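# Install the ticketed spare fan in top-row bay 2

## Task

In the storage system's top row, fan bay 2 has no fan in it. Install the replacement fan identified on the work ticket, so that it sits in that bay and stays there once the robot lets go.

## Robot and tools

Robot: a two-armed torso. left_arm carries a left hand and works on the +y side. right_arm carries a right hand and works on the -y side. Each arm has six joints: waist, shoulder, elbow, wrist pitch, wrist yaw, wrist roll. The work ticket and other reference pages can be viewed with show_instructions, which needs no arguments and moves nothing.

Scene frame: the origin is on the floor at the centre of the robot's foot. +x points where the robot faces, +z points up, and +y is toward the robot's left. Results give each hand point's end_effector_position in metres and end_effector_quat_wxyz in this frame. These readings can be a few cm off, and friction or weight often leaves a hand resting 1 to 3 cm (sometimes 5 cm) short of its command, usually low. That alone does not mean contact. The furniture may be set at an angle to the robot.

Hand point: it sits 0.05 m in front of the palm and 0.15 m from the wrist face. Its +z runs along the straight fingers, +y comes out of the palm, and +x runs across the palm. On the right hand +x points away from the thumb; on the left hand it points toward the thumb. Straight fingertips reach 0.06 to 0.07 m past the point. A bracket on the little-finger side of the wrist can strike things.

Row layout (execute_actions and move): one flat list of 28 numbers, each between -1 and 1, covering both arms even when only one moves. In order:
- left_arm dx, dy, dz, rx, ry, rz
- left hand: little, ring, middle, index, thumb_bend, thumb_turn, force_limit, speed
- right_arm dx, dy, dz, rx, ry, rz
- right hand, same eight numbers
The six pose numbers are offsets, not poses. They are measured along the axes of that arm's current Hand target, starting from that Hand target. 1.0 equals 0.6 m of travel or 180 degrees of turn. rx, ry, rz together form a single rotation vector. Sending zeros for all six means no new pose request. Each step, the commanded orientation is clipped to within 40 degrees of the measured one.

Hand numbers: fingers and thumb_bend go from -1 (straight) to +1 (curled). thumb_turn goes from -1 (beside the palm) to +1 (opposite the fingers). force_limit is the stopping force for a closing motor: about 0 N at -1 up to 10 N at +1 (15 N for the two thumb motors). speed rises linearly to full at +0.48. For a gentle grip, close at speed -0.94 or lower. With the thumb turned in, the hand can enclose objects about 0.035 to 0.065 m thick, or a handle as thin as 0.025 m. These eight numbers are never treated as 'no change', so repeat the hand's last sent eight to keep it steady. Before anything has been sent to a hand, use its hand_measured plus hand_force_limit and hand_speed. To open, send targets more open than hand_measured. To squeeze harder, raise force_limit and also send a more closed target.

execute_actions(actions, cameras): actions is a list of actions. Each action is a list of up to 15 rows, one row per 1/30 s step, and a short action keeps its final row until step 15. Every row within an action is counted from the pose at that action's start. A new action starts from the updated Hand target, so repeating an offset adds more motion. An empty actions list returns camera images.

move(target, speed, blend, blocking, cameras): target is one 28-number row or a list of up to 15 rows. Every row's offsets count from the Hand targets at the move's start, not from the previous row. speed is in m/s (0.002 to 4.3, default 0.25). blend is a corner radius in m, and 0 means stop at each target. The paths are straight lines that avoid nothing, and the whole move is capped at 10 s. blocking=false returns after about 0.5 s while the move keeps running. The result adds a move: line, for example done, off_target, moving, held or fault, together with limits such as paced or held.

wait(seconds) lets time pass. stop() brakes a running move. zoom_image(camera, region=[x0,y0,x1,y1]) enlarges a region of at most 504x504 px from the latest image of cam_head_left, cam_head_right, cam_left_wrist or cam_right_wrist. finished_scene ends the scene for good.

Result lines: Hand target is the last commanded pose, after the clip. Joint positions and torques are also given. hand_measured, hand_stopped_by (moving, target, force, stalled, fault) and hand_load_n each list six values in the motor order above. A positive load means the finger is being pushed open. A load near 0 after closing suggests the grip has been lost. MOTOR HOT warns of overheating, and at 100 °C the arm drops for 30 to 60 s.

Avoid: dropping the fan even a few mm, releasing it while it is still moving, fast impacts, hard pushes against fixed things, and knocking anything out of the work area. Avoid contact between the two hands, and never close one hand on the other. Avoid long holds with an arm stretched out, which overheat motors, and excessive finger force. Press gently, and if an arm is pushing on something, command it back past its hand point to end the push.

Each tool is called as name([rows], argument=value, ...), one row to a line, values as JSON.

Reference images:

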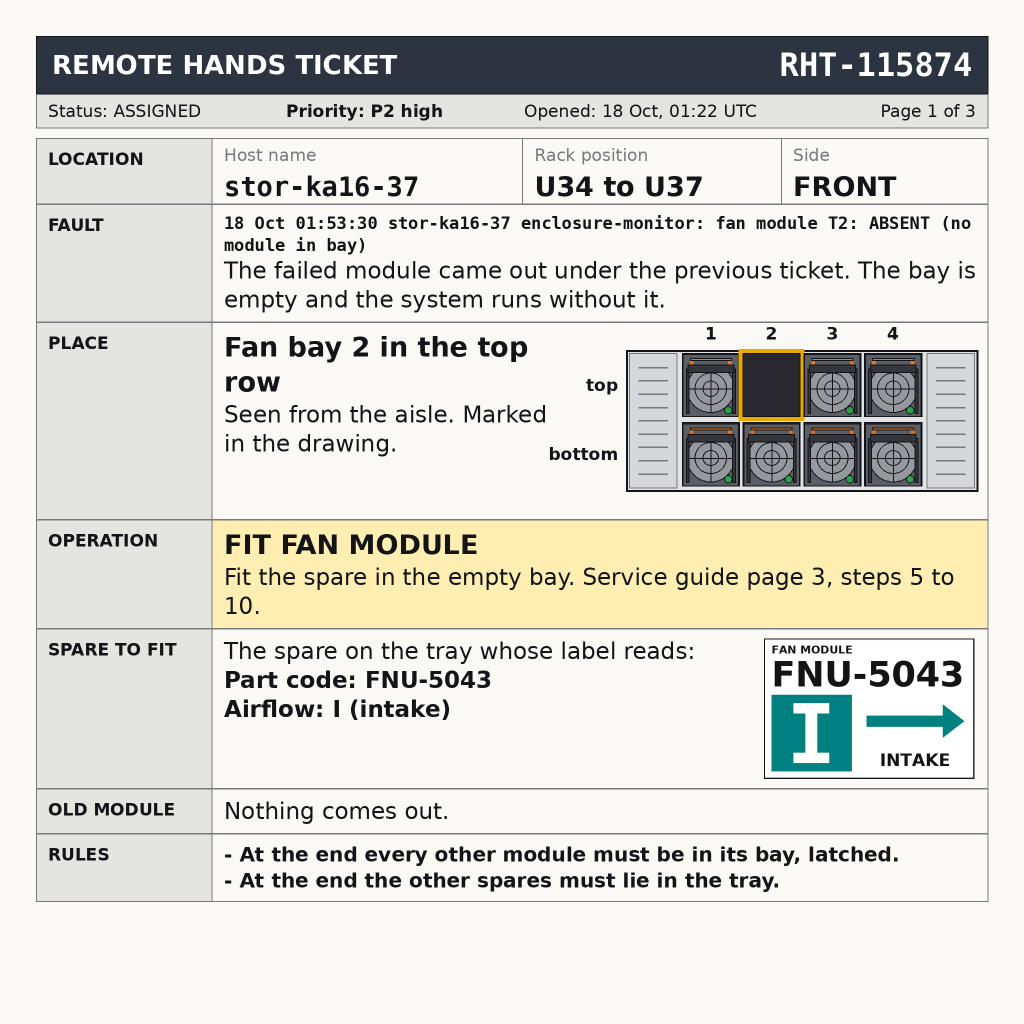

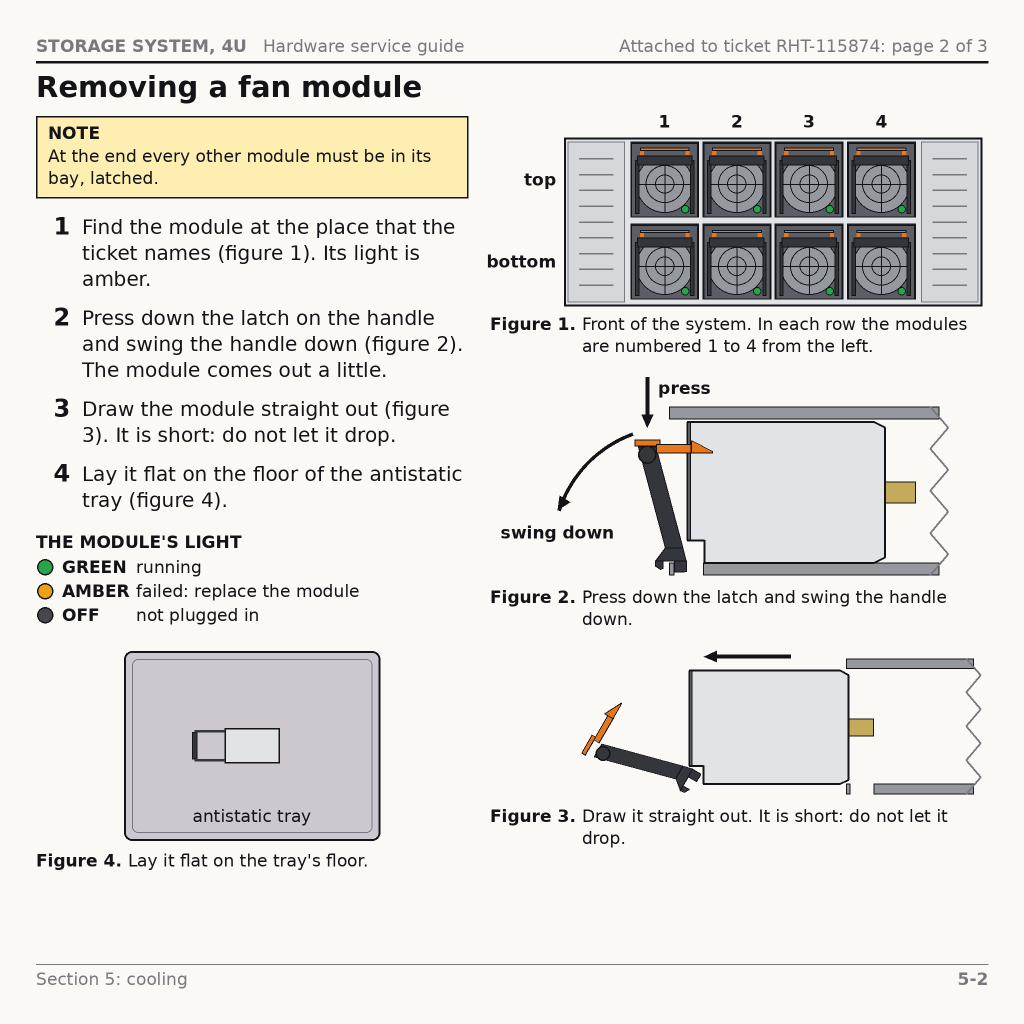

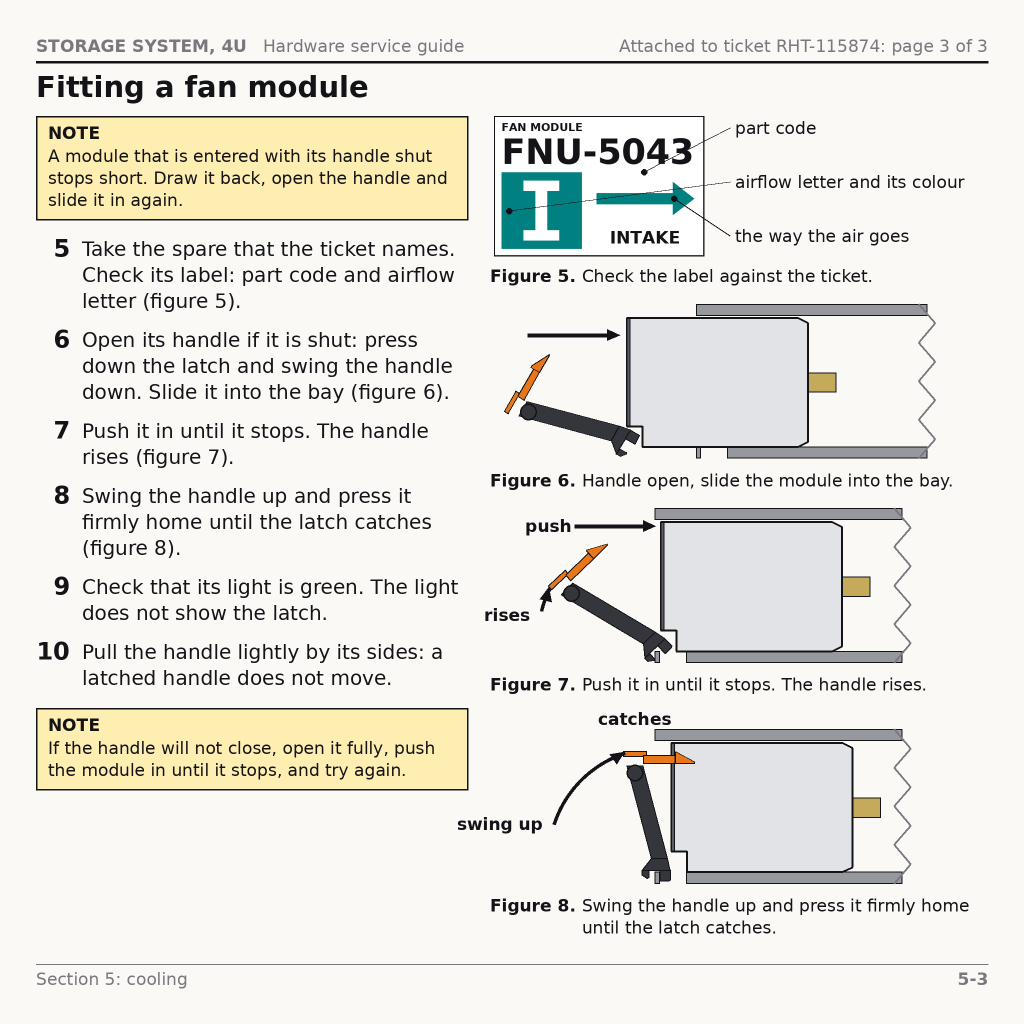

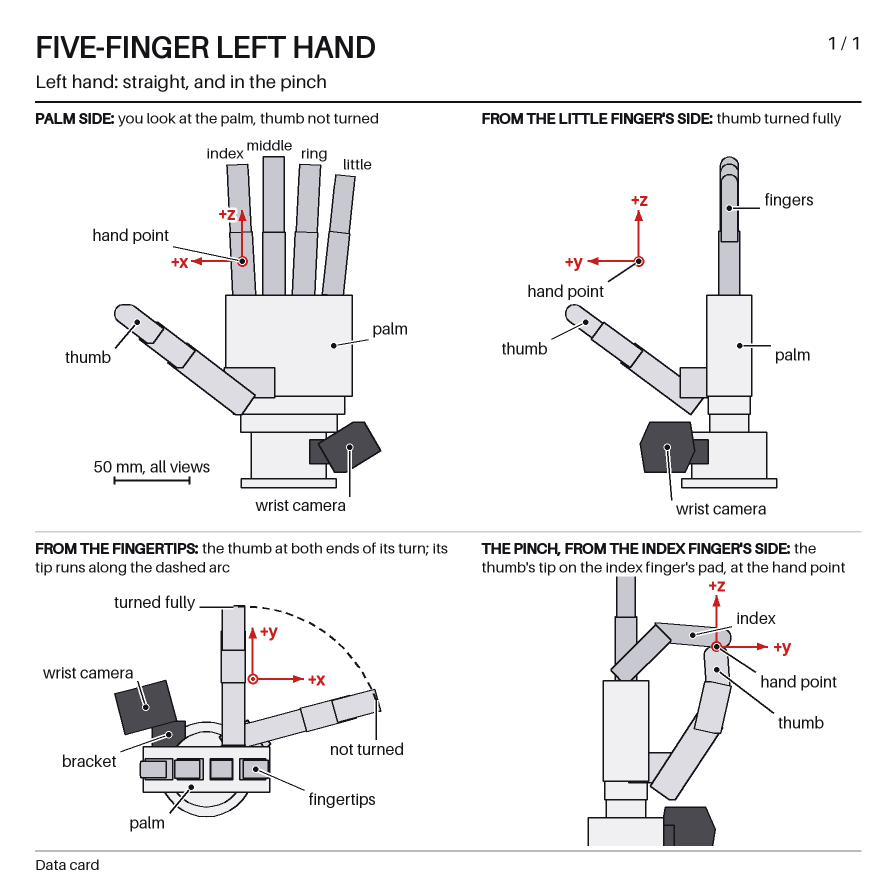

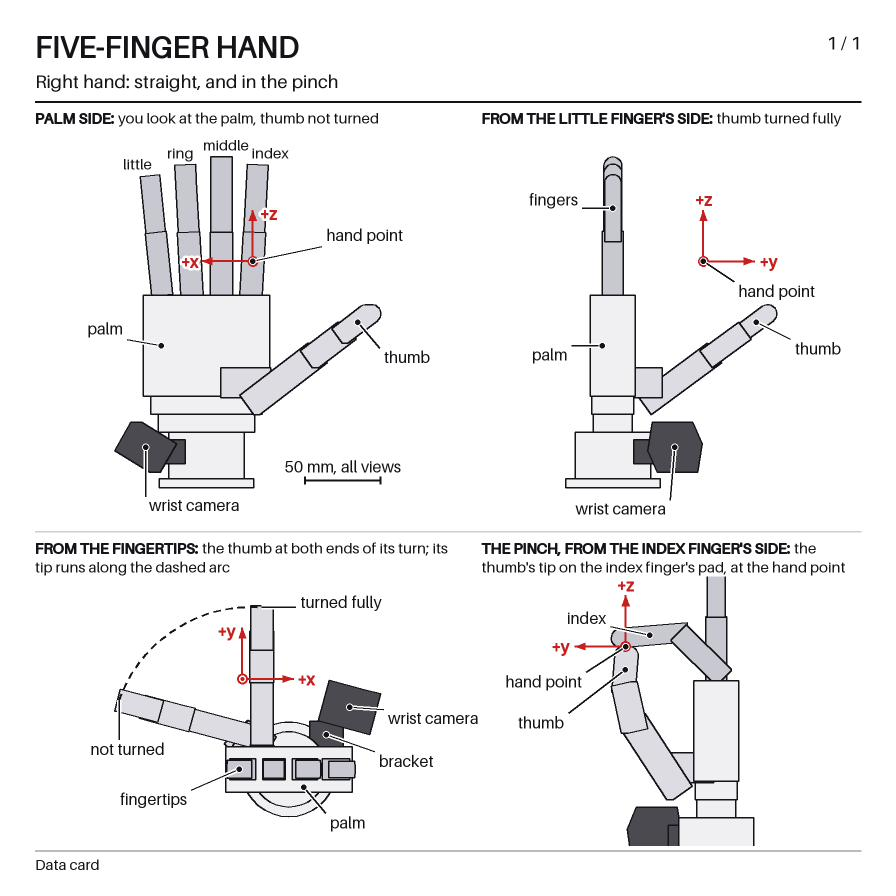

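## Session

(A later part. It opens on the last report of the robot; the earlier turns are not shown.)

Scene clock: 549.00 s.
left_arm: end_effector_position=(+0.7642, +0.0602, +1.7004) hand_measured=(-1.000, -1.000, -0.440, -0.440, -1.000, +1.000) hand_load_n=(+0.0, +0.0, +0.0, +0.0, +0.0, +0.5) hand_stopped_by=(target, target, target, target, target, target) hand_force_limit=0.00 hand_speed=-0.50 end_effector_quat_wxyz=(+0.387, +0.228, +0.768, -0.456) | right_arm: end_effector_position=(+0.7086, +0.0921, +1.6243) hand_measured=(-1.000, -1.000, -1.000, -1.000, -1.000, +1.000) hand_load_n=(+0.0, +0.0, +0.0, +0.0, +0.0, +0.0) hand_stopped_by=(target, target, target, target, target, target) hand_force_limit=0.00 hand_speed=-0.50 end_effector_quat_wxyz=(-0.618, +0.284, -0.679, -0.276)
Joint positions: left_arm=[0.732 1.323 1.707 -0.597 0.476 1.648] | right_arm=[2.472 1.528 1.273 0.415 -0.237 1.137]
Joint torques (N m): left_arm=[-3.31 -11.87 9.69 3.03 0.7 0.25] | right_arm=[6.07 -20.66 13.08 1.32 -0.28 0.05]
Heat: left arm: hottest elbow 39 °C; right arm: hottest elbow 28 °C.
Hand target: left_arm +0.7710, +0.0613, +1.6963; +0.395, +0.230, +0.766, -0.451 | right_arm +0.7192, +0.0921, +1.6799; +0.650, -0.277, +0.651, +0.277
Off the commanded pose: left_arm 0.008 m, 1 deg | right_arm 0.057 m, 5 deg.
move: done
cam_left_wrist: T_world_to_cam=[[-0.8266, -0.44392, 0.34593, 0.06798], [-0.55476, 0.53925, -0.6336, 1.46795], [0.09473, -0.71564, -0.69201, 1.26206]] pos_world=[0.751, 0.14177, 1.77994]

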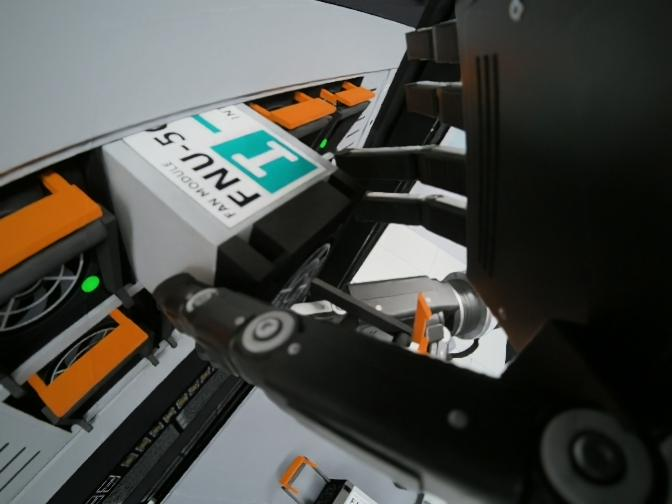

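move(target=[0.0163,0.007,0.0115,0,0,0,-1,-1,-0.44,-0.44,-1,1,0.0,-0.5,0,0,0,0,0,0,-1,-1,-1,-1,-1,1,0,-0.5], speed=0.05, cameras=["cam_left_wrist"])

Scene clock: 551.73 s.
left_arm: end_effector_position=(+0.7638, +0.0564, +1.6898) hand_measured=(-1.000, -1.000, -0.440, -0.440, -1.000, +1.000) hand_load_n=(+0.0, +0.0, +0.0, +0.0, +0.0, +0.0) hand_stopped_by=(target, target, target, target, target, target) hand_force_limit=0.00 hand_speed=-0.50 end_effector_quat_wxyz=(+0.388, +0.228, +0.768, -0.456) | right_arm: end_effector_position=(+0.7086, +0.0921, +1.6243) hand_measured=(-1.000, -1.000, -1.000, -1.000, -1.000, +1.000) hand_load_n=(+0.0, +0.0, +0.0, +0.0, +0.0, +0.0) hand_stopped_by=(target, target, target, target, target, target) hand_force_limit=0.00 hand_speed=-0.50 end_effector_quat_wxyz=(-0.618, +0.284, -0.679, -0.276)
Joint positions: left_arm=[0.734 1.327 1.682 -0.566 0.479 1.649] | right_arm=[2.472 1.528 1.273 0.415 -0.237 1.137]
Joint torques (N m): left_arm=[-2.84 -11.87 9.68 3.17 0.69 0.24] | right_arm=[6.48 -19.96 13.11 1.63 -0.27 0.05]
Heat: left arm: hottest elbow 39 °C; right arm: hottest elbow 28 °C.
Hand target: left_arm +0.7710, +0.0571, +1.6842; +0.395, +0.230, +0.766, -0.451 | right_arm +0.7192, +0.0921, +1.6799; +0.650, -0.277, +0.651, +0.277
Off the commanded pose: left_arm 0.009 m, 1 deg | right_arm 0.057 m, 5 deg.
move: done
cam_left_wrist: T_world_to_cam=[[-0.82721, -0.4435, 0.345, 0.07164], [-0.55364, 0.53853, -0.63519, 1.46503], [0.09592, -0.71645, -0.69102, 1.24958]] pos_world=[0.7505, 0.13807, 1.76934]

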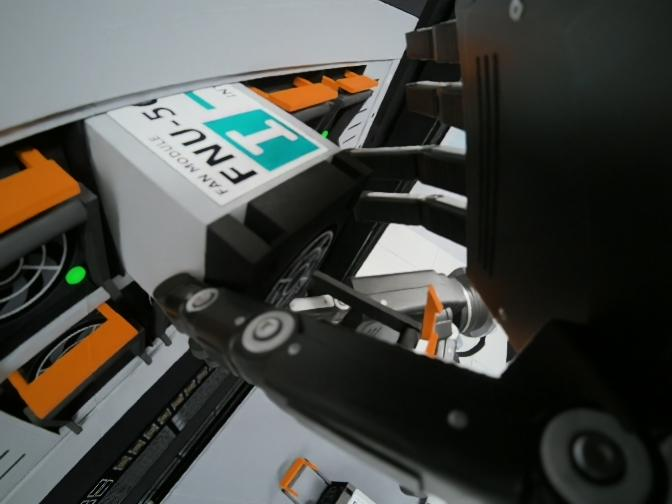

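move(target=[0,-0.0073,0.0131,0,0,0,-1,-1,-0.44,-0.44,-1,1,0.0,-0.5,0,0,0,0,0,0,-1,-1,-1,-1,-1,1,0,-0.5], speed=0.05)

execute_actions([
  [[0,0,0,0,0,0,-1,-1,0.1,0.1,-1,1,-0.3,-0.9,0,0,0,0,0,0,-1,-1,-1,-1,-1,1,0,-0.5]],
  [[0,0,0,0,0,0,-1,-1,0.1,0.1,-1,1,-0.3,-0.9,0,0,0,0,0,0,-1,-1,-1,-1,-1,1,0,-0.5]],
  [[0,0,0,0,0,0,-1,-1,0.1,0.1,-1,1,-0.3,-0.9,0,0,0,0,0,0,-1,-1,-1,-1,-1,1,0,-0.5]],
], cameras=["cam_left_wrist"])

Scene clock: 553.50 s.
left_arm: end_effector_position=(+0.7667, +0.0546, +1.6830) hand_measured=(-1.000, -1.000, -0.440, -0.440, -1.000, +1.000) hand_load_n=(+0.0, +0.0, +0.0, +0.0, +0.0, +0.5) hand_stopped_by=(target, target, target, target, target, target) hand_force_limit=0.00 hand_speed=-0.50 end_effector_quat_wxyz=(+0.387, +0.226, +0.771, -0.451) | right_arm: end_effector_position=(+0.7086, +0.0921, +1.6243) hand_measured=(-1.000, -1.000, -1.000, -1.000, -1.000, +1.000) hand_load_n=(+0.0, +0.0, +0.0, +0.0, +0.0, +0.0) hand_stopped_by=(target, target, target, target, target, target) hand_force_limit=0.00 hand_speed=-0.50 end_effector_quat_wxyz=(-0.618, +0.284, -0.679, -0.276)
Joint positions: left_arm=[0.734 1.337 1.682 -0.559 0.468 1.649] | right_arm=[2.472 1.528 1.273 0.415 -0.237 1.137]
Joint torques (N m): left_arm=[-4.78 -12.16 10.19 3.14 0.46 0.21] | right_arm=[5.71 -20.37 13.08 1.39 -0.3 0.03]
Motor temperatures (°C): left_arm=[22 28 38 21 24 23] | right_arm=[19 25 28 22 20 24]
Heat: left arm: hottest elbow 38 °C; right arm: hottest elbow 28 °C.
Hand target: left_arm +0.7710, +0.0482, +1.6845; +0.395, +0.230, +0.766, -0.452 | right_arm +0.7192, +0.0921, +1.6799; +0.650, -0.277, +0.651, +0.277
Off the commanded pose: left_arm 0.008 m, 1 deg | right_arm 0.057 m, 5 deg.
move: done

Scene clock: 555.20 s.
left_arm: end_effector_position=(+0.7666, +0.0543, +1.6828) hand_measured=(-1.000, -1.000, -0.172, -0.154, -1.000, +1.000) hand_load_n=(+0.0, +0.0, +2.0, +4.5, +1.0, +0.0) hand_stopped_by=(target, target, force, force, target, target) hand_force_limit=-0.30 hand_speed=-0.90 end_effector_quat_wxyz=(+0.387, +0.226, +0.771, -0.452) | right_arm: end_effector_position=(+0.7086, +0.0921, +1.6243) hand_measured=(-1.000, -1.000, -1.000, -1.000, -1.000, +1.000) hand_load_n=(+0.0, +0.0, +0.0, +0.0, +0.0, +0.0) hand_stopped_by=(target, target, target, target, target, target) hand_force_limit=0.00 hand_speed=-0.50 end_effector_quat_wxyz=(-0.618, +0.284, -0.679, -0.276)
Joint positions: left_arm=[0.734 1.338 1.682 -0.559 0.468 1.649] | right_arm=[2.472 1.528 1.273 0.415 -0.237 1.137]
Joint torques (N m): left_arm=[-5.13 -12.57 10.22 3.11 0.44 0.23] | right_arm=[6.12 -20.13 13.01 1.54 -0.29 0.04]
Heat: left arm: hottest elbow 38 °C; right arm: hottest elbow 28 °C.
Hand target: left_arm +0.7709, +0.0480, +1.6844; +0.395, +0.230, +0.766, -0.452 | right_arm +0.7192, +0.0921, +1.6799; +0.650, -0.277, +0.651, +0.277
Off the commanded pose: left_arm 0.008 m, 1 deg | right_arm 0.057 m, 5 deg.
Step readings (end_effector_position of left_arm | right_arm):
0: (+0.7667, +0.0546, +1.6830) | (+0.7086, +0.0921, +1.6243)
1: (+0.7667, +0.0546, +1.6830) | (+0.7086, +0.0921, +1.6243)
2: (+0.7667, +0.0546, +1.6830) | (+0.7086, +0.0921, +1.6243)
4: (+0.7667, +0.0546, +1.6830) | (+0.7086, +0.0921, +1.6243)
8: (+0.7667, +0.0546, +1.6830) | (+0.7086, +0.0921, +1.6243)
15: (+0.7667, +0.0546, +1.6830) | (+0.7086, +0.0921, +1.6243)
16: (+0.7667, +0.0546, +1.6830) | (+0.7086, +0.0921, +1.6243)
17: (+0.7667, +0.0546, +1.6830) | (+0.7086, +0.0921, +1.6243)
19: (+0.7667, +0.0546, +1.6830) | (+0.7086, +0.0921, +1.6243)
23: (+0.7667, +0.0546, +1.6830) | (+0.7086, +0.0921, +1.6243)
30: (+0.7667, +0.0546, +1.6830) | (+0.7086, +0.0921, +1.6243)
31: (+0.7667, +0.0545, +1.6828) | (+0.7086, +0.0921, +1.6243)
32: (+0.7667, +0.0545, +1.6828) | (+0.7086, +0.0921, +1.6243)
34: (+0.7666, +0.0543, +1.6828) | (+0.7086, +0.0921, +1.6243)
38: (+0.7666, +0.0543, +1.6828) | (+0.7086, +0.0921, +1.6243)
45: (+0.7666, +0.0543, +1.6828) | (+0.7086, +0.0921, +1.6243)
cam_left_wrist: T_world_to_cam=[[-0.82287, -0.45215, 0.34416, 0.074], [-0.55971, 0.54041, -0.62824, 1.45613], [0.09807, -0.70959, -0.69776, 1.25232]] pos_world=[0.75309, 0.13518, 1.76314]

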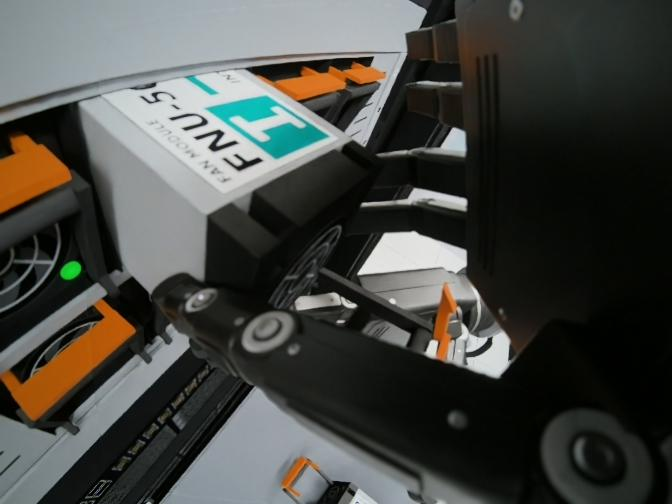

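execute_actions([
  [[0,0,0,0,0,0,-1,-1,0.2,0.2,-1,1,0.5,-0.93,0,0,0,0,0,0,-1,-1,-1,-1,-1,1,0,-0.5]],
  [[-0.0406,-0.026,-0.014,0,0,0,-1,-1,0.2,0.2,-1,1,0.5,-0.93,0,0,0,0,0,0,-1,-1,-1,-1,-1,1,0,-0.5]],
], cameras=["cam_left_wrist"])

Scene clock: 558.00 s.
left_arm: end_effector_position=(+0.7652, +0.0533, +1.6842) hand_measured=(-1.000, -1.000, -0.154, -0.142, -1.000, +1.000) hand_load_n=(+0.0, +0.0, +7.0, +9.0, +2.0, +6.0) hand_stopped_by=(target, target, force, force, target, target) hand_force_limit=0.50 hand_speed=-0.93 end_effector_quat_wxyz=(+0.381, +0.225, +0.779, -0.444) | right_arm: end_effector_position=(+0.7083, +0.0925, +1.6244) hand_measured=(-1.000, -1.000, -1.000, -1.000, -1.000, +1.000) hand_load_n=(+0.0, +0.0, +0.0, +0.0, +0.0, +0.0) hand_stopped_by=(target, target, target, target, target, target) hand_force_limit=0.00 hand_speed=-0.50 end_effector_quat_wxyz=(-0.618, +0.285, -0.679, -0.277)
Joint positions: left_arm=[0.721 1.342 1.699 -0.588 0.438 1.649] | right_arm=[2.472 1.528 1.273 0.415 -0.237 1.136]
Joint torques (N m): left_arm=[-6.36 -12.81 14.35 1.5 0.58 0.19] | right_arm=[6.53 -20.6 13.07 1.51 -0.27 0.03]
Heat: left arm: hottest elbow 37 °C; right arm: hottest elbow 28 °C.
Hand target: left_arm +0.7708, +0.0481, +1.7144; +0.395, +0.230, +0.766, -0.451 | right_arm +0.7192, +0.0921, +1.6799; +0.650, -0.277, +0.651, +0.277
Off the commanded pose: left_arm 0.031 m, 2 deg | right_arm 0.056 m, 5 deg.
Step readings (end_effector_position of left_arm | right_arm):
0: (+0.7666, +0.0543, +1.6828) | (+0.7086, +0.0921, +1.6243)
1: (+0.7666, +0.0543, +1.6828) | (+0.7086, +0.0921, +1.6243)
2: (+0.7666, +0.0543, +1.6828) | (+0.7086, +0.0921, +1.6243)
4: (+0.7666, +0.0541, +1.6826) | (+0.7086, +0.0921, +1.6243)
8: (+0.7666, +0.0539, +1.6828) | (+0.7086, +0.0921, +1.6243)
15: (+0.7666, +0.0539, +1.6828) | (+0.7086, +0.0921, +1.6243)
16: (+0.7666, +0.0540, +1.6827) | (+0.7086, +0.0921, +1.6243)
17: (+0.7666, +0.0538, +1.6828) | (+0.7086, +0.0921, +1.6243)
19: (+0.7662, +0.0532, +1.6830) | (+0.7086, +0.0921, +1.6243)
23: (+0.7653, +0.0530, +1.6839) | (+0.7084, +0.0923, +1.6244)
30: (+0.7653, +0.0532, +1.6841) | (+0.7083, +0.0925, +1.6244)
cam_left_wrist: T_world_to_cam=[[-0.81627, -0.46315, 0.34524, 0.06562], [-0.57011, 0.54954, -0.61072, 1.43466], [0.09314, -0.69534, -0.71262, 1.28079]] pos_world=[0.75219, 0.13258, 1.76624]

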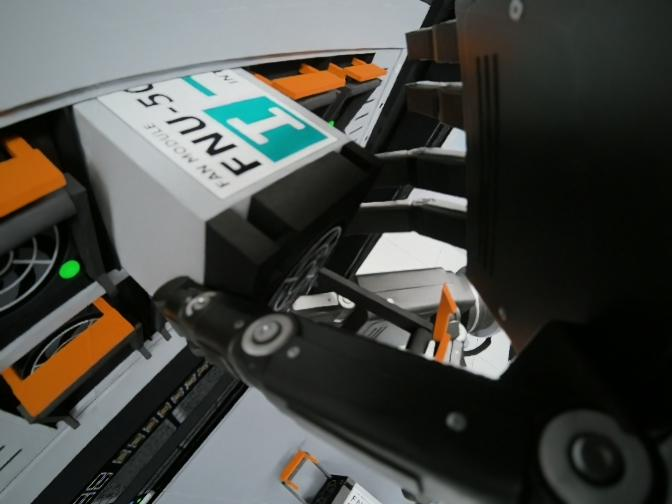

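move([
  [0,0,0,0,0,0,-1,-1,0.2,0.2,-1,1,0.5,-0.93,0.1333,0,0,0,0,0,-1,-1,-1,-1,-1,1,0,-0.5],
], speed=0.08, cameras=["cam_left_wrist"])

move([
  [0,0,0,0,0,0,-1,-1,0.2,0.2,-1,1,0.5,-0.93,0,-0.1585,-0.4512,0,0,0,-1,-1,-1,-1,-1,1,0,-0.5],
  [0,0,0,0,0,0,-1,-1,0.2,0.2,-1,1,0.5,-0.93,-0.1,-0.1585,-0.4512,0,0,0,-1,-1,-1,-1,-1,1,0,-0.5],
], speed=0.15, cameras=["cam_left_wrist","cam_right_wrist"])

Scene clock: 560.57 s.
left_arm: end_effector_position=(+0.7648, +0.0533, +1.6848) hand_measured=(-1.000, -1.000, -0.154, -0.142, -1.000, +1.000) hand_load_n=(+0.0, +0.0, +7.0, +8.5, +2.0, +5.5) hand_stopped_by=(target, target, force, force, target, target) hand_force_limit=0.50 hand_speed=-0.93 end_effector_quat_wxyz=(+0.380, +0.226, +0.779, -0.444) | right_arm: end_effector_position=(+0.7105, +0.0982, +1.6117) hand_measured=(-1.000, -1.000, -1.000, -1.000, -1.000, +1.000) hand_load_n=(+0.0, +0.0, +0.0, +0.0, +0.0, +0.0) hand_stopped_by=(target, target, target, target, target, target) hand_force_limit=0.00 hand_speed=-0.50 end_effector_quat_wxyz=(-0.649, +0.282, -0.648, -0.283)
Joint positions: left_arm=[0.72 1.342 1.701 -0.593 0.438 1.649] | right_arm=[2.456 1.593 1.273 0.557 -0.292 1.136]
Joint torques (N m): left_arm=[-6.77 -12.51 14.28 1.74 0.59 0.13] | right_arm=[3.43 -16.44 8.64 2.37 -0.4 0.14]
Heat: left arm: hottest elbow 37 °C; right arm: hottest elbow 28 °C.
Hand target: left_arm +0.7708, +0.0480, +1.7146; +0.395, +0.230, +0.766, -0.452 | right_arm +0.7192, +0.0921, +1.5998; +0.650, -0.277, +0.651, +0.277
Off the commanded pose: left_arm 0.031 m, 2 deg | right_arm 0.016 m, 1 deg.
move: off_target (right_arm)
cam_left_wrist: T_world_to_cam=[[-0.81631, -0.46241, 0.34614, 0.06363], [-0.57036, 0.55064, -0.60949, 1.43289], [0.09124, -0.69496, -0.71324, 1.28363]] pos_world=[0.75209, 0.13248, 1.76684]

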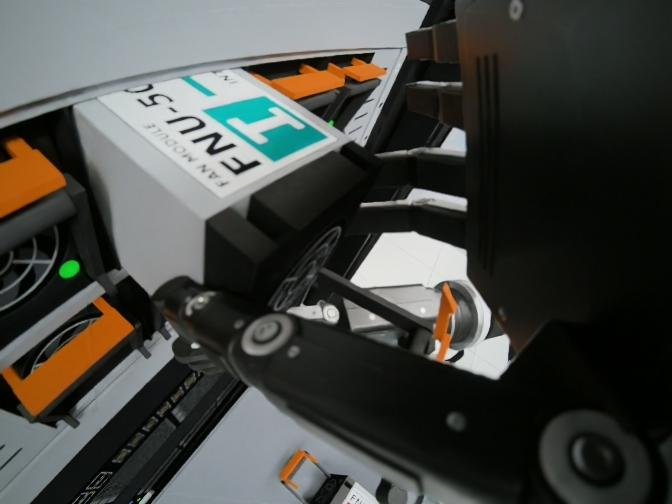

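Scene clock: 564.13 s.
left_arm: end_effector_position=(+0.7648, +0.0533, +1.6848) hand_measured=(-1.000, -1.000, -0.154, -0.142, -1.000, +1.000) hand_load_n=(+0.0, +0.0, +7.0, +8.5, +2.0, +5.0) hand_stopped_by=(target, target, force, force, target, target) hand_force_limit=0.50 hand_speed=-0.93 end_effector_quat_wxyz=(+0.380, +0.226, +0.779, -0.444) | right_arm: end_effector_position=(+0.5911, -0.1709, +1.6360) hand_measured=(-1.000, -1.000, -1.000, -1.000, -1.000, +1.000) hand_load_n=(+0.0, +0.0, +0.0, +0.0, +0.0, -0.5) hand_stopped_by=(target, target, target, target, target, target) hand_force_limit=0.00 hand_speed=-0.50 end_effector_quat_wxyz=(-0.635, +0.273, -0.666, -0.280)
Joint positions: left_arm=[0.72 1.342 1.701 -0.593 0.438 1.649] | right_arm=[1.964 0.993 0.743 0.526 -0.74 1.288]
Joint torques (N m): left_arm=[-5.95 -12.69 14.45 1.65 0.62 0.15] | right_arm=[1.67 -12.1 11.84 1.02 -0.01 0.12]
Heat: left arm: hottest elbow 38 °C; right arm: hottest elbow 28 °C.
Hand target: left_arm +0.7708, +0.0480, +1.7146; +0.395, +0.230, +0.766, -0.452 | right_arm +0.6002, -0.1689, +1.6599; +0.650, -0.277, +0.651, +0.277
Off the commanded pose: left_arm 0.031 m, 2 deg | right_arm 0.026 m, 3 deg.
move: off_target (right_arm)
cam_left_wrist: T_world_to_cam=[[-0.81631, -0.46241, 0.34614, 0.06363], [-0.57036, 0.55064, -0.60949, 1.43289], [0.09124, -0.69496, -0.71324, 1.28363]] pos_world=[0.75209, 0.13248, 1.76684]
cam_right_wrist: T_world_to_cam=[[-0.68791, 0.69504, -0.20903, 0.86948], [-0.48527, -0.2263, 0.84457, -1.13738], [0.53971, 0.68243, 0.49296, -0.89273]] pos_world=[0.528, -0.25249, 1.58242]

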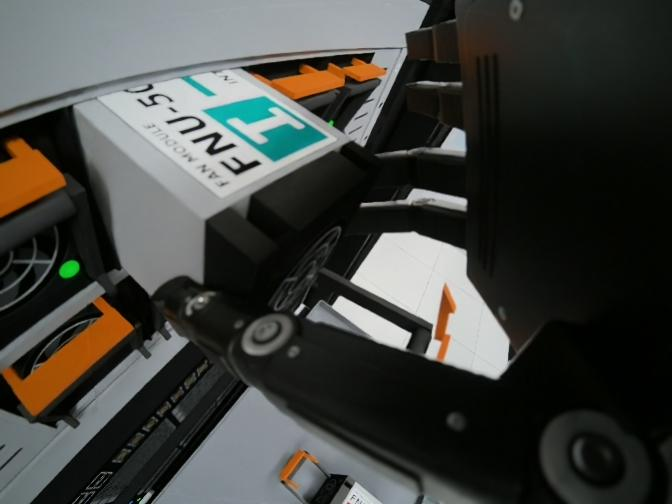

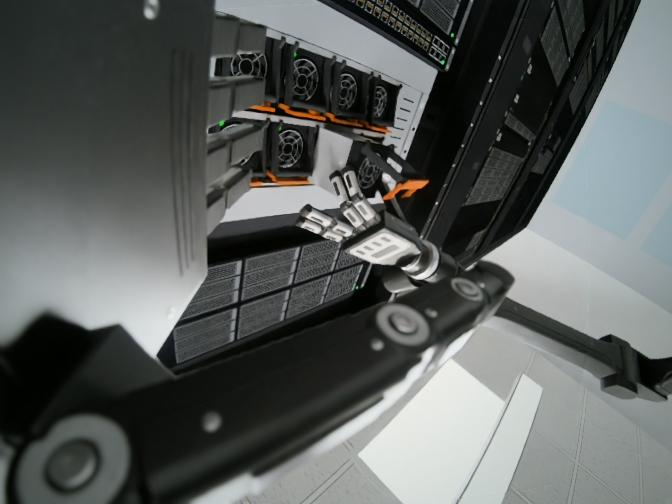

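move(target=[-0.0441,0.0426,0.0268,0,0,0,-1,-1,0.2,0.2,-1,1,0.5,-0.93,0,0,0,0,0,0,-1,-1,-1,-1,-1,1,0,-0.5], speed=0.05, cameras=["cam_left_wrist","cam_right_wrist"])

Scene clock: 566.23 s.
left_arm: end_effector_position=(+0.7950, +0.0512, +1.6874) hand_measured=(-1.000, -1.000, -0.154, -0.142, -1.000, +1.000) hand_load_n=(+0.0, -0.5, +5.0, +9.0, +2.5, +9.5) hand_stopped_by=(target, target, force, force, target, target) hand_force_limit=0.50 hand_speed=-0.93 end_effector_quat_wxyz=(+0.368, +0.217, +0.786, -0.447) | right_arm: end_effector_position=(+0.5911, -0.1709, +1.6360) hand_measured=(-1.000, -1.000, -1.000, -1.000, -1.000, +1.000) hand_load_n=(+0.0, +0.0, +0.0, +0.0, +0.0, +0.0) hand_stopped_by=(target, target, target, target, target, target) hand_force_limit=0.00 hand_speed=-0.50 end_effector_quat_wxyz=(-0.635, +0.273, -0.666, -0.280)
Joint positions: left_arm=[0.741 1.432 1.856 -0.676 0.454 1.631] | right_arm=[1.964 0.993 0.743 0.526 -0.74 1.288]
Joint torques (N m): left_arm=[-5.25 -13.57 15.51 2.43 1.23 0.36] | right_arm=[1.55 -12.4 11.84 1.02 0.01 0.11]
Heat: left arm: hottest elbow 38 °C; right arm: hottest elbow 28 °C.
Hand target: left_arm +0.8107, +0.0465, +1.7185; +0.395, +0.230, +0.766, -0.452 | right_arm +0.6002, -0.1689, +1.6600; +0.650, -0.277, +0.651, +0.277
Off the commanded pose: left_arm 0.035 m, 4 deg | right_arm 0.026 m, 3 deg.
move: off_target (left_arm)
cam_left_wrist: T_world_to_cam=[[-0.80216, -0.466, 0.37334, 0.02938], [-0.59303, 0.54876, -0.58922, 1.43671], [0.0697, -0.69405, -0.71654, 1.30395]] pos_world=[0.78469, 0.13029, 1.7699]
cam_right_wrist: T_world_to_cam=[[-0.68791, 0.69504, -0.20903, 0.86948], [-0.48527, -0.2263, 0.84457, -1.13738], [0.53971, 0.68243, 0.49296, -0.89273]] pos_world=[0.528, -0.25249, 1.58242]

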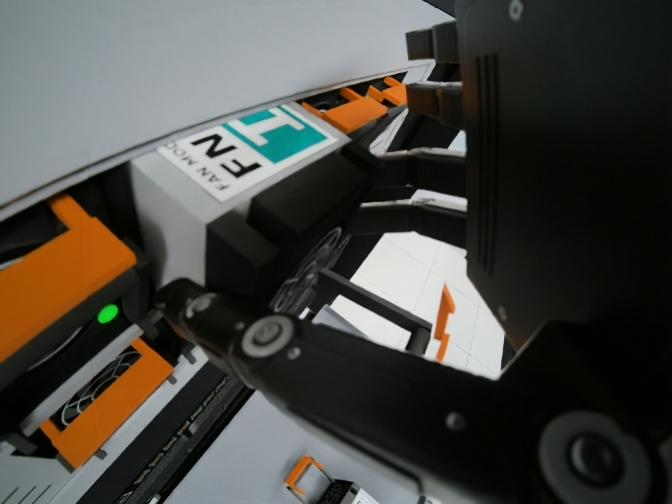

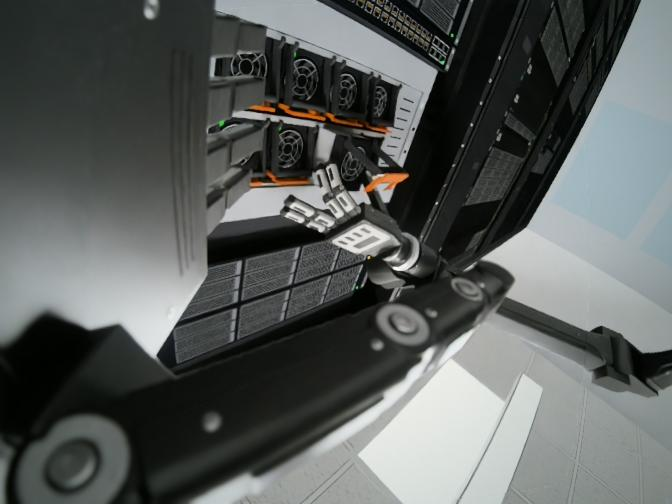

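execute_actions([
  [[0,0,0,0,0,0,-1,-1,-0.22,-0.22,-1,1,0.5,-0.9,0,0,0,0,0,0,-1,-1,-1,-1,-1,1,0,-0.5]],
], cameras=["cam_left_wrist","cam_right_wrist"])

Scene clock: 573.97 s.
left_arm: end_effector_position=(+0.7956, +0.0505, +1.6879) hand_measured=(-1.000, -1.000, -0.220, -0.220, -1.000, +1.000) hand_load_n=(+0.0, -0.5, -0.5, +0.0, +0.5, +2.0) hand_stopped_by=(target, target, target, target, target, target) hand_force_limit=0.50 hand_speed=-0.90 end_effector_quat_wxyz=(+0.368, +0.217, +0.785, -0.448) | right_arm: end_effector_position=(+0.5911, -0.1709, +1.6360) hand_measured=(-1.000, -1.000, -1.000, -1.000, -1.000, +1.000) hand_load_n=(+0.0, +0.0, +0.0, +0.0, +0.0, -0.5) hand_stopped_by=(target, target, target, target, target, target) hand_force_limit=0.00 hand_speed=-0.50 end_effector_quat_wxyz=(-0.635, +0.273, -0.666, -0.280)
Joint positions: left_arm=[0.741 1.434 1.859 -0.677 0.458 1.632] | right_arm=[1.964 0.993 0.743 0.526 -0.74 1.288]
Joint torques (N m): left_arm=[-5.66 -12.86 15.12 2.44 1.03 0.34] | right_arm=[2.26 -12.69 11.86 0.98 -0.02 0.1]
Heat: left arm: hottest elbow 37 °C; right arm: hottest elbow 28 °C.
Hand target: left_arm +0.8106, +0.0464, +1.7185; +0.395, +0.230, +0.766, -0.452 | right_arm +0.6002, -0.1689, +1.6600; +0.650, -0.277, +0.651, +0.277
Off the commanded pose: left_arm 0.034 m, 4 deg | right_arm 0.026 m, 3 deg.
Step readings (end_effector_position of left_arm | right_arm):
0: (+0.7949, +0.0512, +1.6873) | (+0.5911, -0.1709, +1.6360)
1: (+0.7949, +0.0512, +1.6873) | (+0.5911, -0.1709, +1.6360)
2: (+0.7949, +0.0512, +1.6873) | (+0.5911, -0.1709, +1.6360)
4: (+0.7951, +0.0514, +1.6874) | (+0.5911, -0.1709, +1.6360)
8: (+0.7956, +0.0505, +1.6879) | (+0.5911, -0.1709, +1.6360)
15: (+0.7956, +0.0505, +1.6879) | (+0.5911, -0.1709, +1.6360)
cam_left_wrist: T_world_to_cam=[[-0.80358, -0.46324, 0.37372, 0.02968], [-0.59121, 0.54866, -0.59113, 1.43955], [0.06879, -0.69597, -0.71477, 1.30158]] pos_world=[0.78539, 0.12978, 1.7702]
cam_right_wrist: T_world_to_cam=[[-0.68791, 0.69504, -0.20903, 0.86948], [-0.48527, -0.2263, 0.84457, -1.13738], [0.53971, 0.68243, 0.49296, -0.89273]] pos_world=[0.528, -0.25249, 1.58242]

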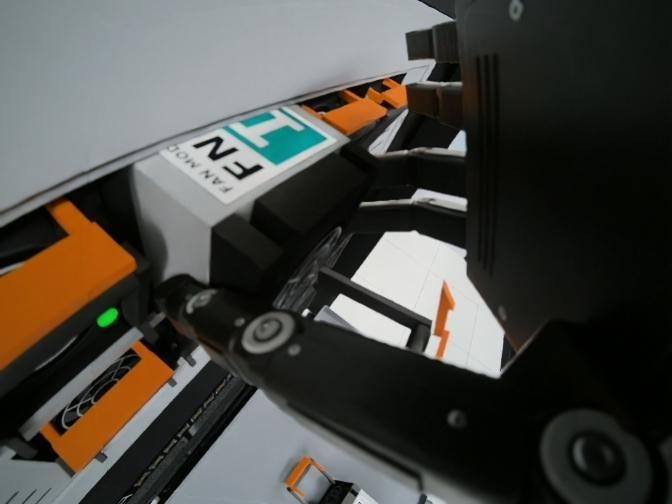

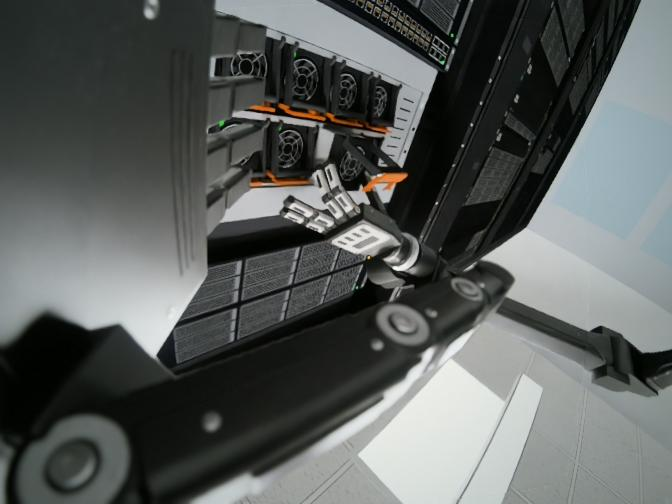

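move([
  [-0.073,-0.0602,-0.0438,0,0,0,-1,-1,-0.25,-0.25,-1,1,0.5,-0.9,0,0,0,0,0,0,-1,-1,-1,-1,-1,1,0,-0.5],
  [0.0752,-0.2483,-0.2418,0,0,0,-1,-1,-0.25,-0.25,-1,1,0.5,-0.9,0,0,0,0,0,0,-1,-1,-1,-1,-1,1,0,-0.5],
], speed=[0.08,0.15], cameras=["all"])

Scene clock: 578.07 s.
left_arm: end_effector_position=(+0.6210, +0.1029, +1.7919) hand_measured=(-1.000, -1.000, -0.250, -0.250, -1.000, +1.000) hand_load_n=(+0.0, +0.0, +0.0, +0.0, +0.0, +0.0) hand_stopped_by=(target, target, target, target, target, target) hand_force_limit=0.50 hand_speed=-0.90 end_effector_quat_wxyz=(+0.388, +0.235, +0.771, -0.446) | right_arm: end_effector_position=(+0.5911, -0.1709, +1.6360) hand_measured=(-1.000, -1.000, -1.000, -1.000, -1.000, +1.000) hand_load_n=(+0.0, +0.0, +0.0, +0.0, +0.0, +0.0) hand_stopped_by=(target, target, target, target, target, target) hand_force_limit=0.00 hand_speed=-0.50 end_effector_quat_wxyz=(-0.635, +0.273, -0.666, -0.280)
Joint positions: left_arm=[0.497 0.961 1.486 -0.731 0.233 1.618] | right_arm=[1.964 0.993 0.743 0.526 -0.74 1.288]
Joint torques (N m): left_arm=[-3.02 -7.3 9.18 3.19 0.41 0.06] | right_arm=[1.67 -12.34 12.1 1.11 -0.02 0.11]
Heat: left arm: hottest elbow 37 °C; right arm: hottest elbow 29 °C.
Hand target: left_arm +0.6212, +0.1006, +1.7984; +0.395, +0.230, +0.766, -0.451 | right_arm +0.6002, -0.1689, +1.6600; +0.650, -0.277, +0.651, +0.277
Off the commanded pose: left_arm 0.007 m, 1 deg | right_arm 0.026 m, 3 deg.
move: done
cam_left_wrist: T_world_to_cam=[[-0.83042, -0.45085, 0.32731, -0.02665], [-0.54783, 0.55387, -0.62698, 1.40574], [0.10139, -0.69997, -0.70694, 1.39061]] pos_world=[0.607, 0.18277, 1.87317]
cam_right_wrist: T_world_to_cam=[[-0.68791, 0.69504, -0.20903, 0.86948], [-0.48527, -0.2263, 0.84457, -1.13738], [0.53971, 0.68243, 0.49296, -0.89273]] pos_world=[0.528, -0.25249, 1.58242]

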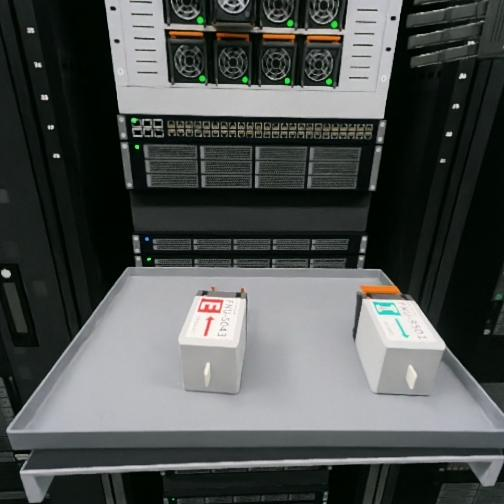

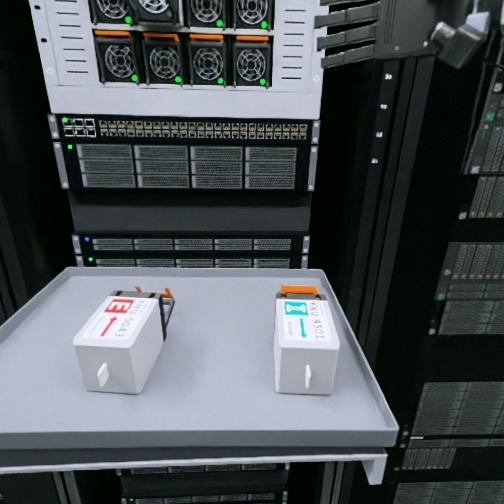

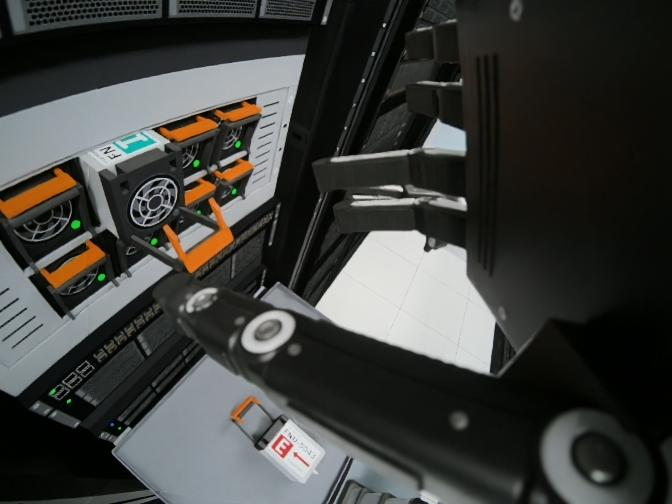

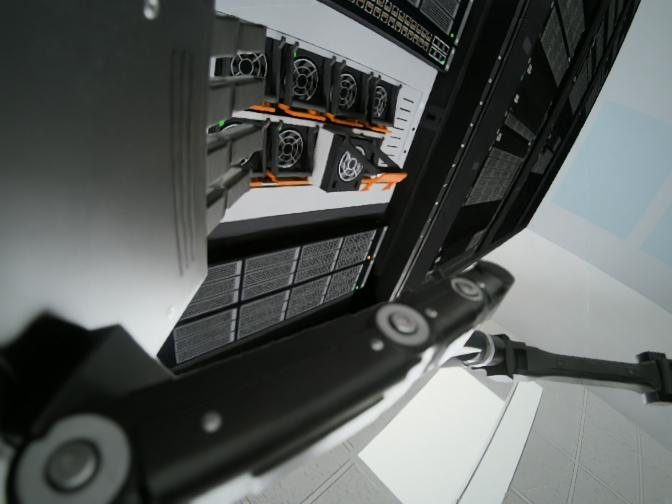

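zoom_image(camera="cam_left_wrist", region=[60, 100, 280, 290])

zoom_image(camera="cam_right_wrist", region=[280, 80, 430, 210])

zoom_image(camera="cam_head_left", region=[195, 0, 285, 60])

Scaled by 2.291 from the camera's image (finer frame: 960x720).

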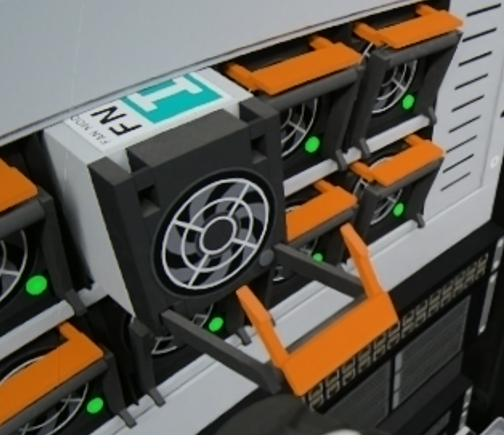

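Scaled by 3.360 from the camera's image (finer frame: 960x720).

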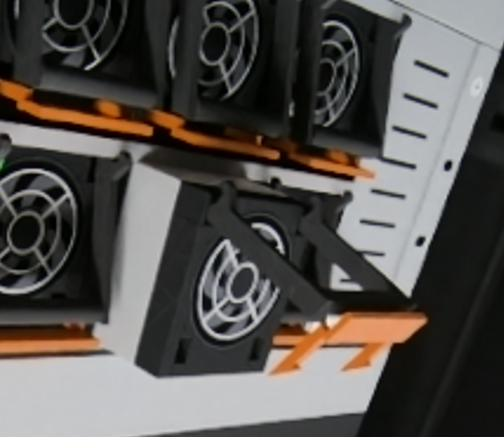

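Scaled by 5.600 from the camera's image (finer frame: 720x720).

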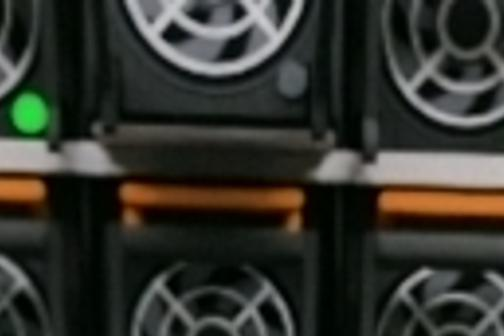

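move(target=[0.0783,-0.0332,0.0013,-0.1756,-0.3307,-0.3847,-1,-1,-1,-1,-1,-1,0.0,0.0,0,0,0,0,0,0,-1,-1,-1,-1,-1,1,0,-0.5], speed=0.3, cameras=["all"])

Scene clock: 584.60 s.
left_arm: end_effector_position=(+0.5814, +0.0950, +1.7676) hand_measured=(-1.000, -1.000, -1.000, -1.000, -1.000, -1.000) hand_load_n=(+0.0, +0.0, -0.5, +0.0, +0.0, -0.5) hand_stopped_by=(target, target, target, target, target, target) hand_force_limit=0.00 hand_speed=0.00 end_effector_quat_wxyz=(+0.432, -0.561, +0.564, -0.426) | right_arm: end_effector_position=(+0.5911, -0.1709, +1.6360) hand_measured=(-1.000, -1.000, -1.000, -1.000, -1.000, +1.000) hand_load_n=(+0.0, +0.0, +0.0, +0.0, +0.0, +0.0) hand_stopped_by=(target, target, target, target, target, target) hand_force_limit=0.00 hand_speed=-0.50 end_effector_quat_wxyz=(-0.635, +0.273, -0.666, -0.280)
Joint positions: left_arm=[0.066 0.99 1.069 0.558 -1.127 0.76] | right_arm=[1.964 0.993 0.743 0.526 -0.74 1.288]
Joint torques (N m): left_arm=[-3.02 -2.84 8.9 2.03 0.53 0.13] | right_arm=[1.79 -12.04 12.07 0.96 -0.02 0.11]
Heat: left arm: hottest elbow 37 °C; right arm: hottest elbow 29 °C.
Hand target: left_arm +0.5799, +0.0899, +1.7701; -0.430, +0.561, -0.562, +0.430 | right_arm +0.6002, -0.1689, +1.6600; +0.650, -0.277, +0.651, +0.277
Off the commanded pose: left_arm 0.006 m, 1 deg | right_arm 0.026 m, 3 deg.
move: done
cam_left_wrist: T_world_to_cam=[[0.22978, -0.22514, 0.94684, -1.78802], [-0.54087, -0.83835, -0.06808, 0.51355], [0.80911, -0.49648, -0.3144, 0.24726]] pos_world=[0.48855, 0.15074, 1.80568]
cam_right_wrist: T_world_to_cam=[[-0.68791, 0.69504, -0.20903, 0.86948], [-0.48527, -0.2263, 0.84457, -1.13738], [0.53971, 0.68243, 0.49296, -0.89273]] pos_world=[0.528, -0.25249, 1.58242]

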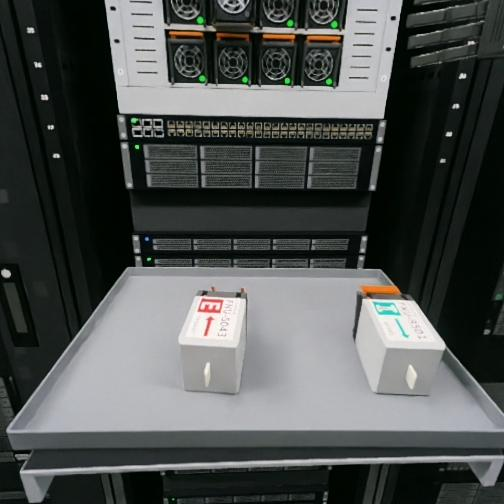

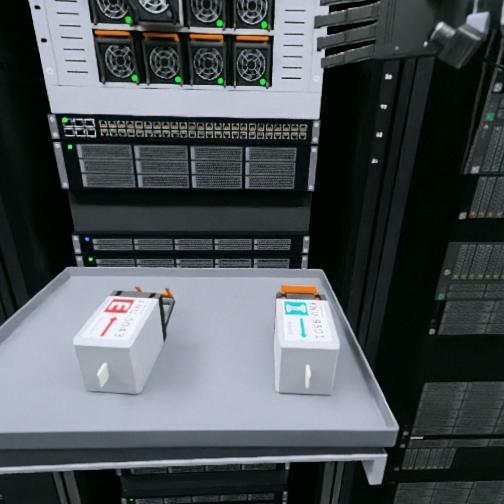

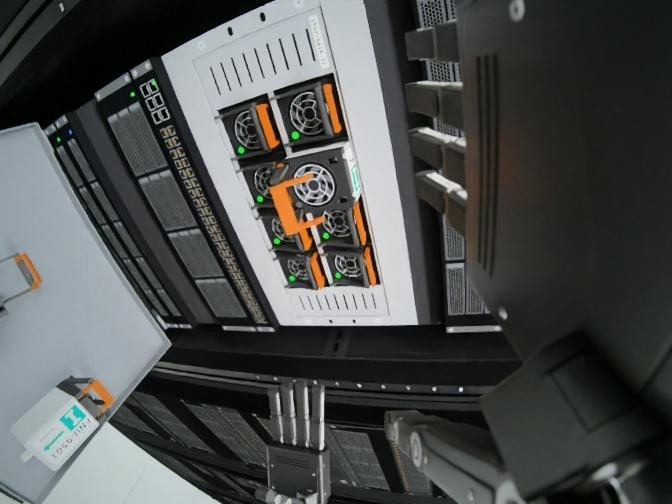

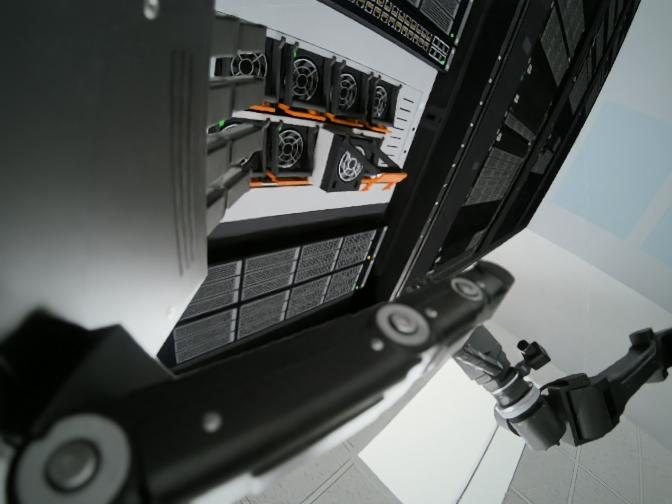

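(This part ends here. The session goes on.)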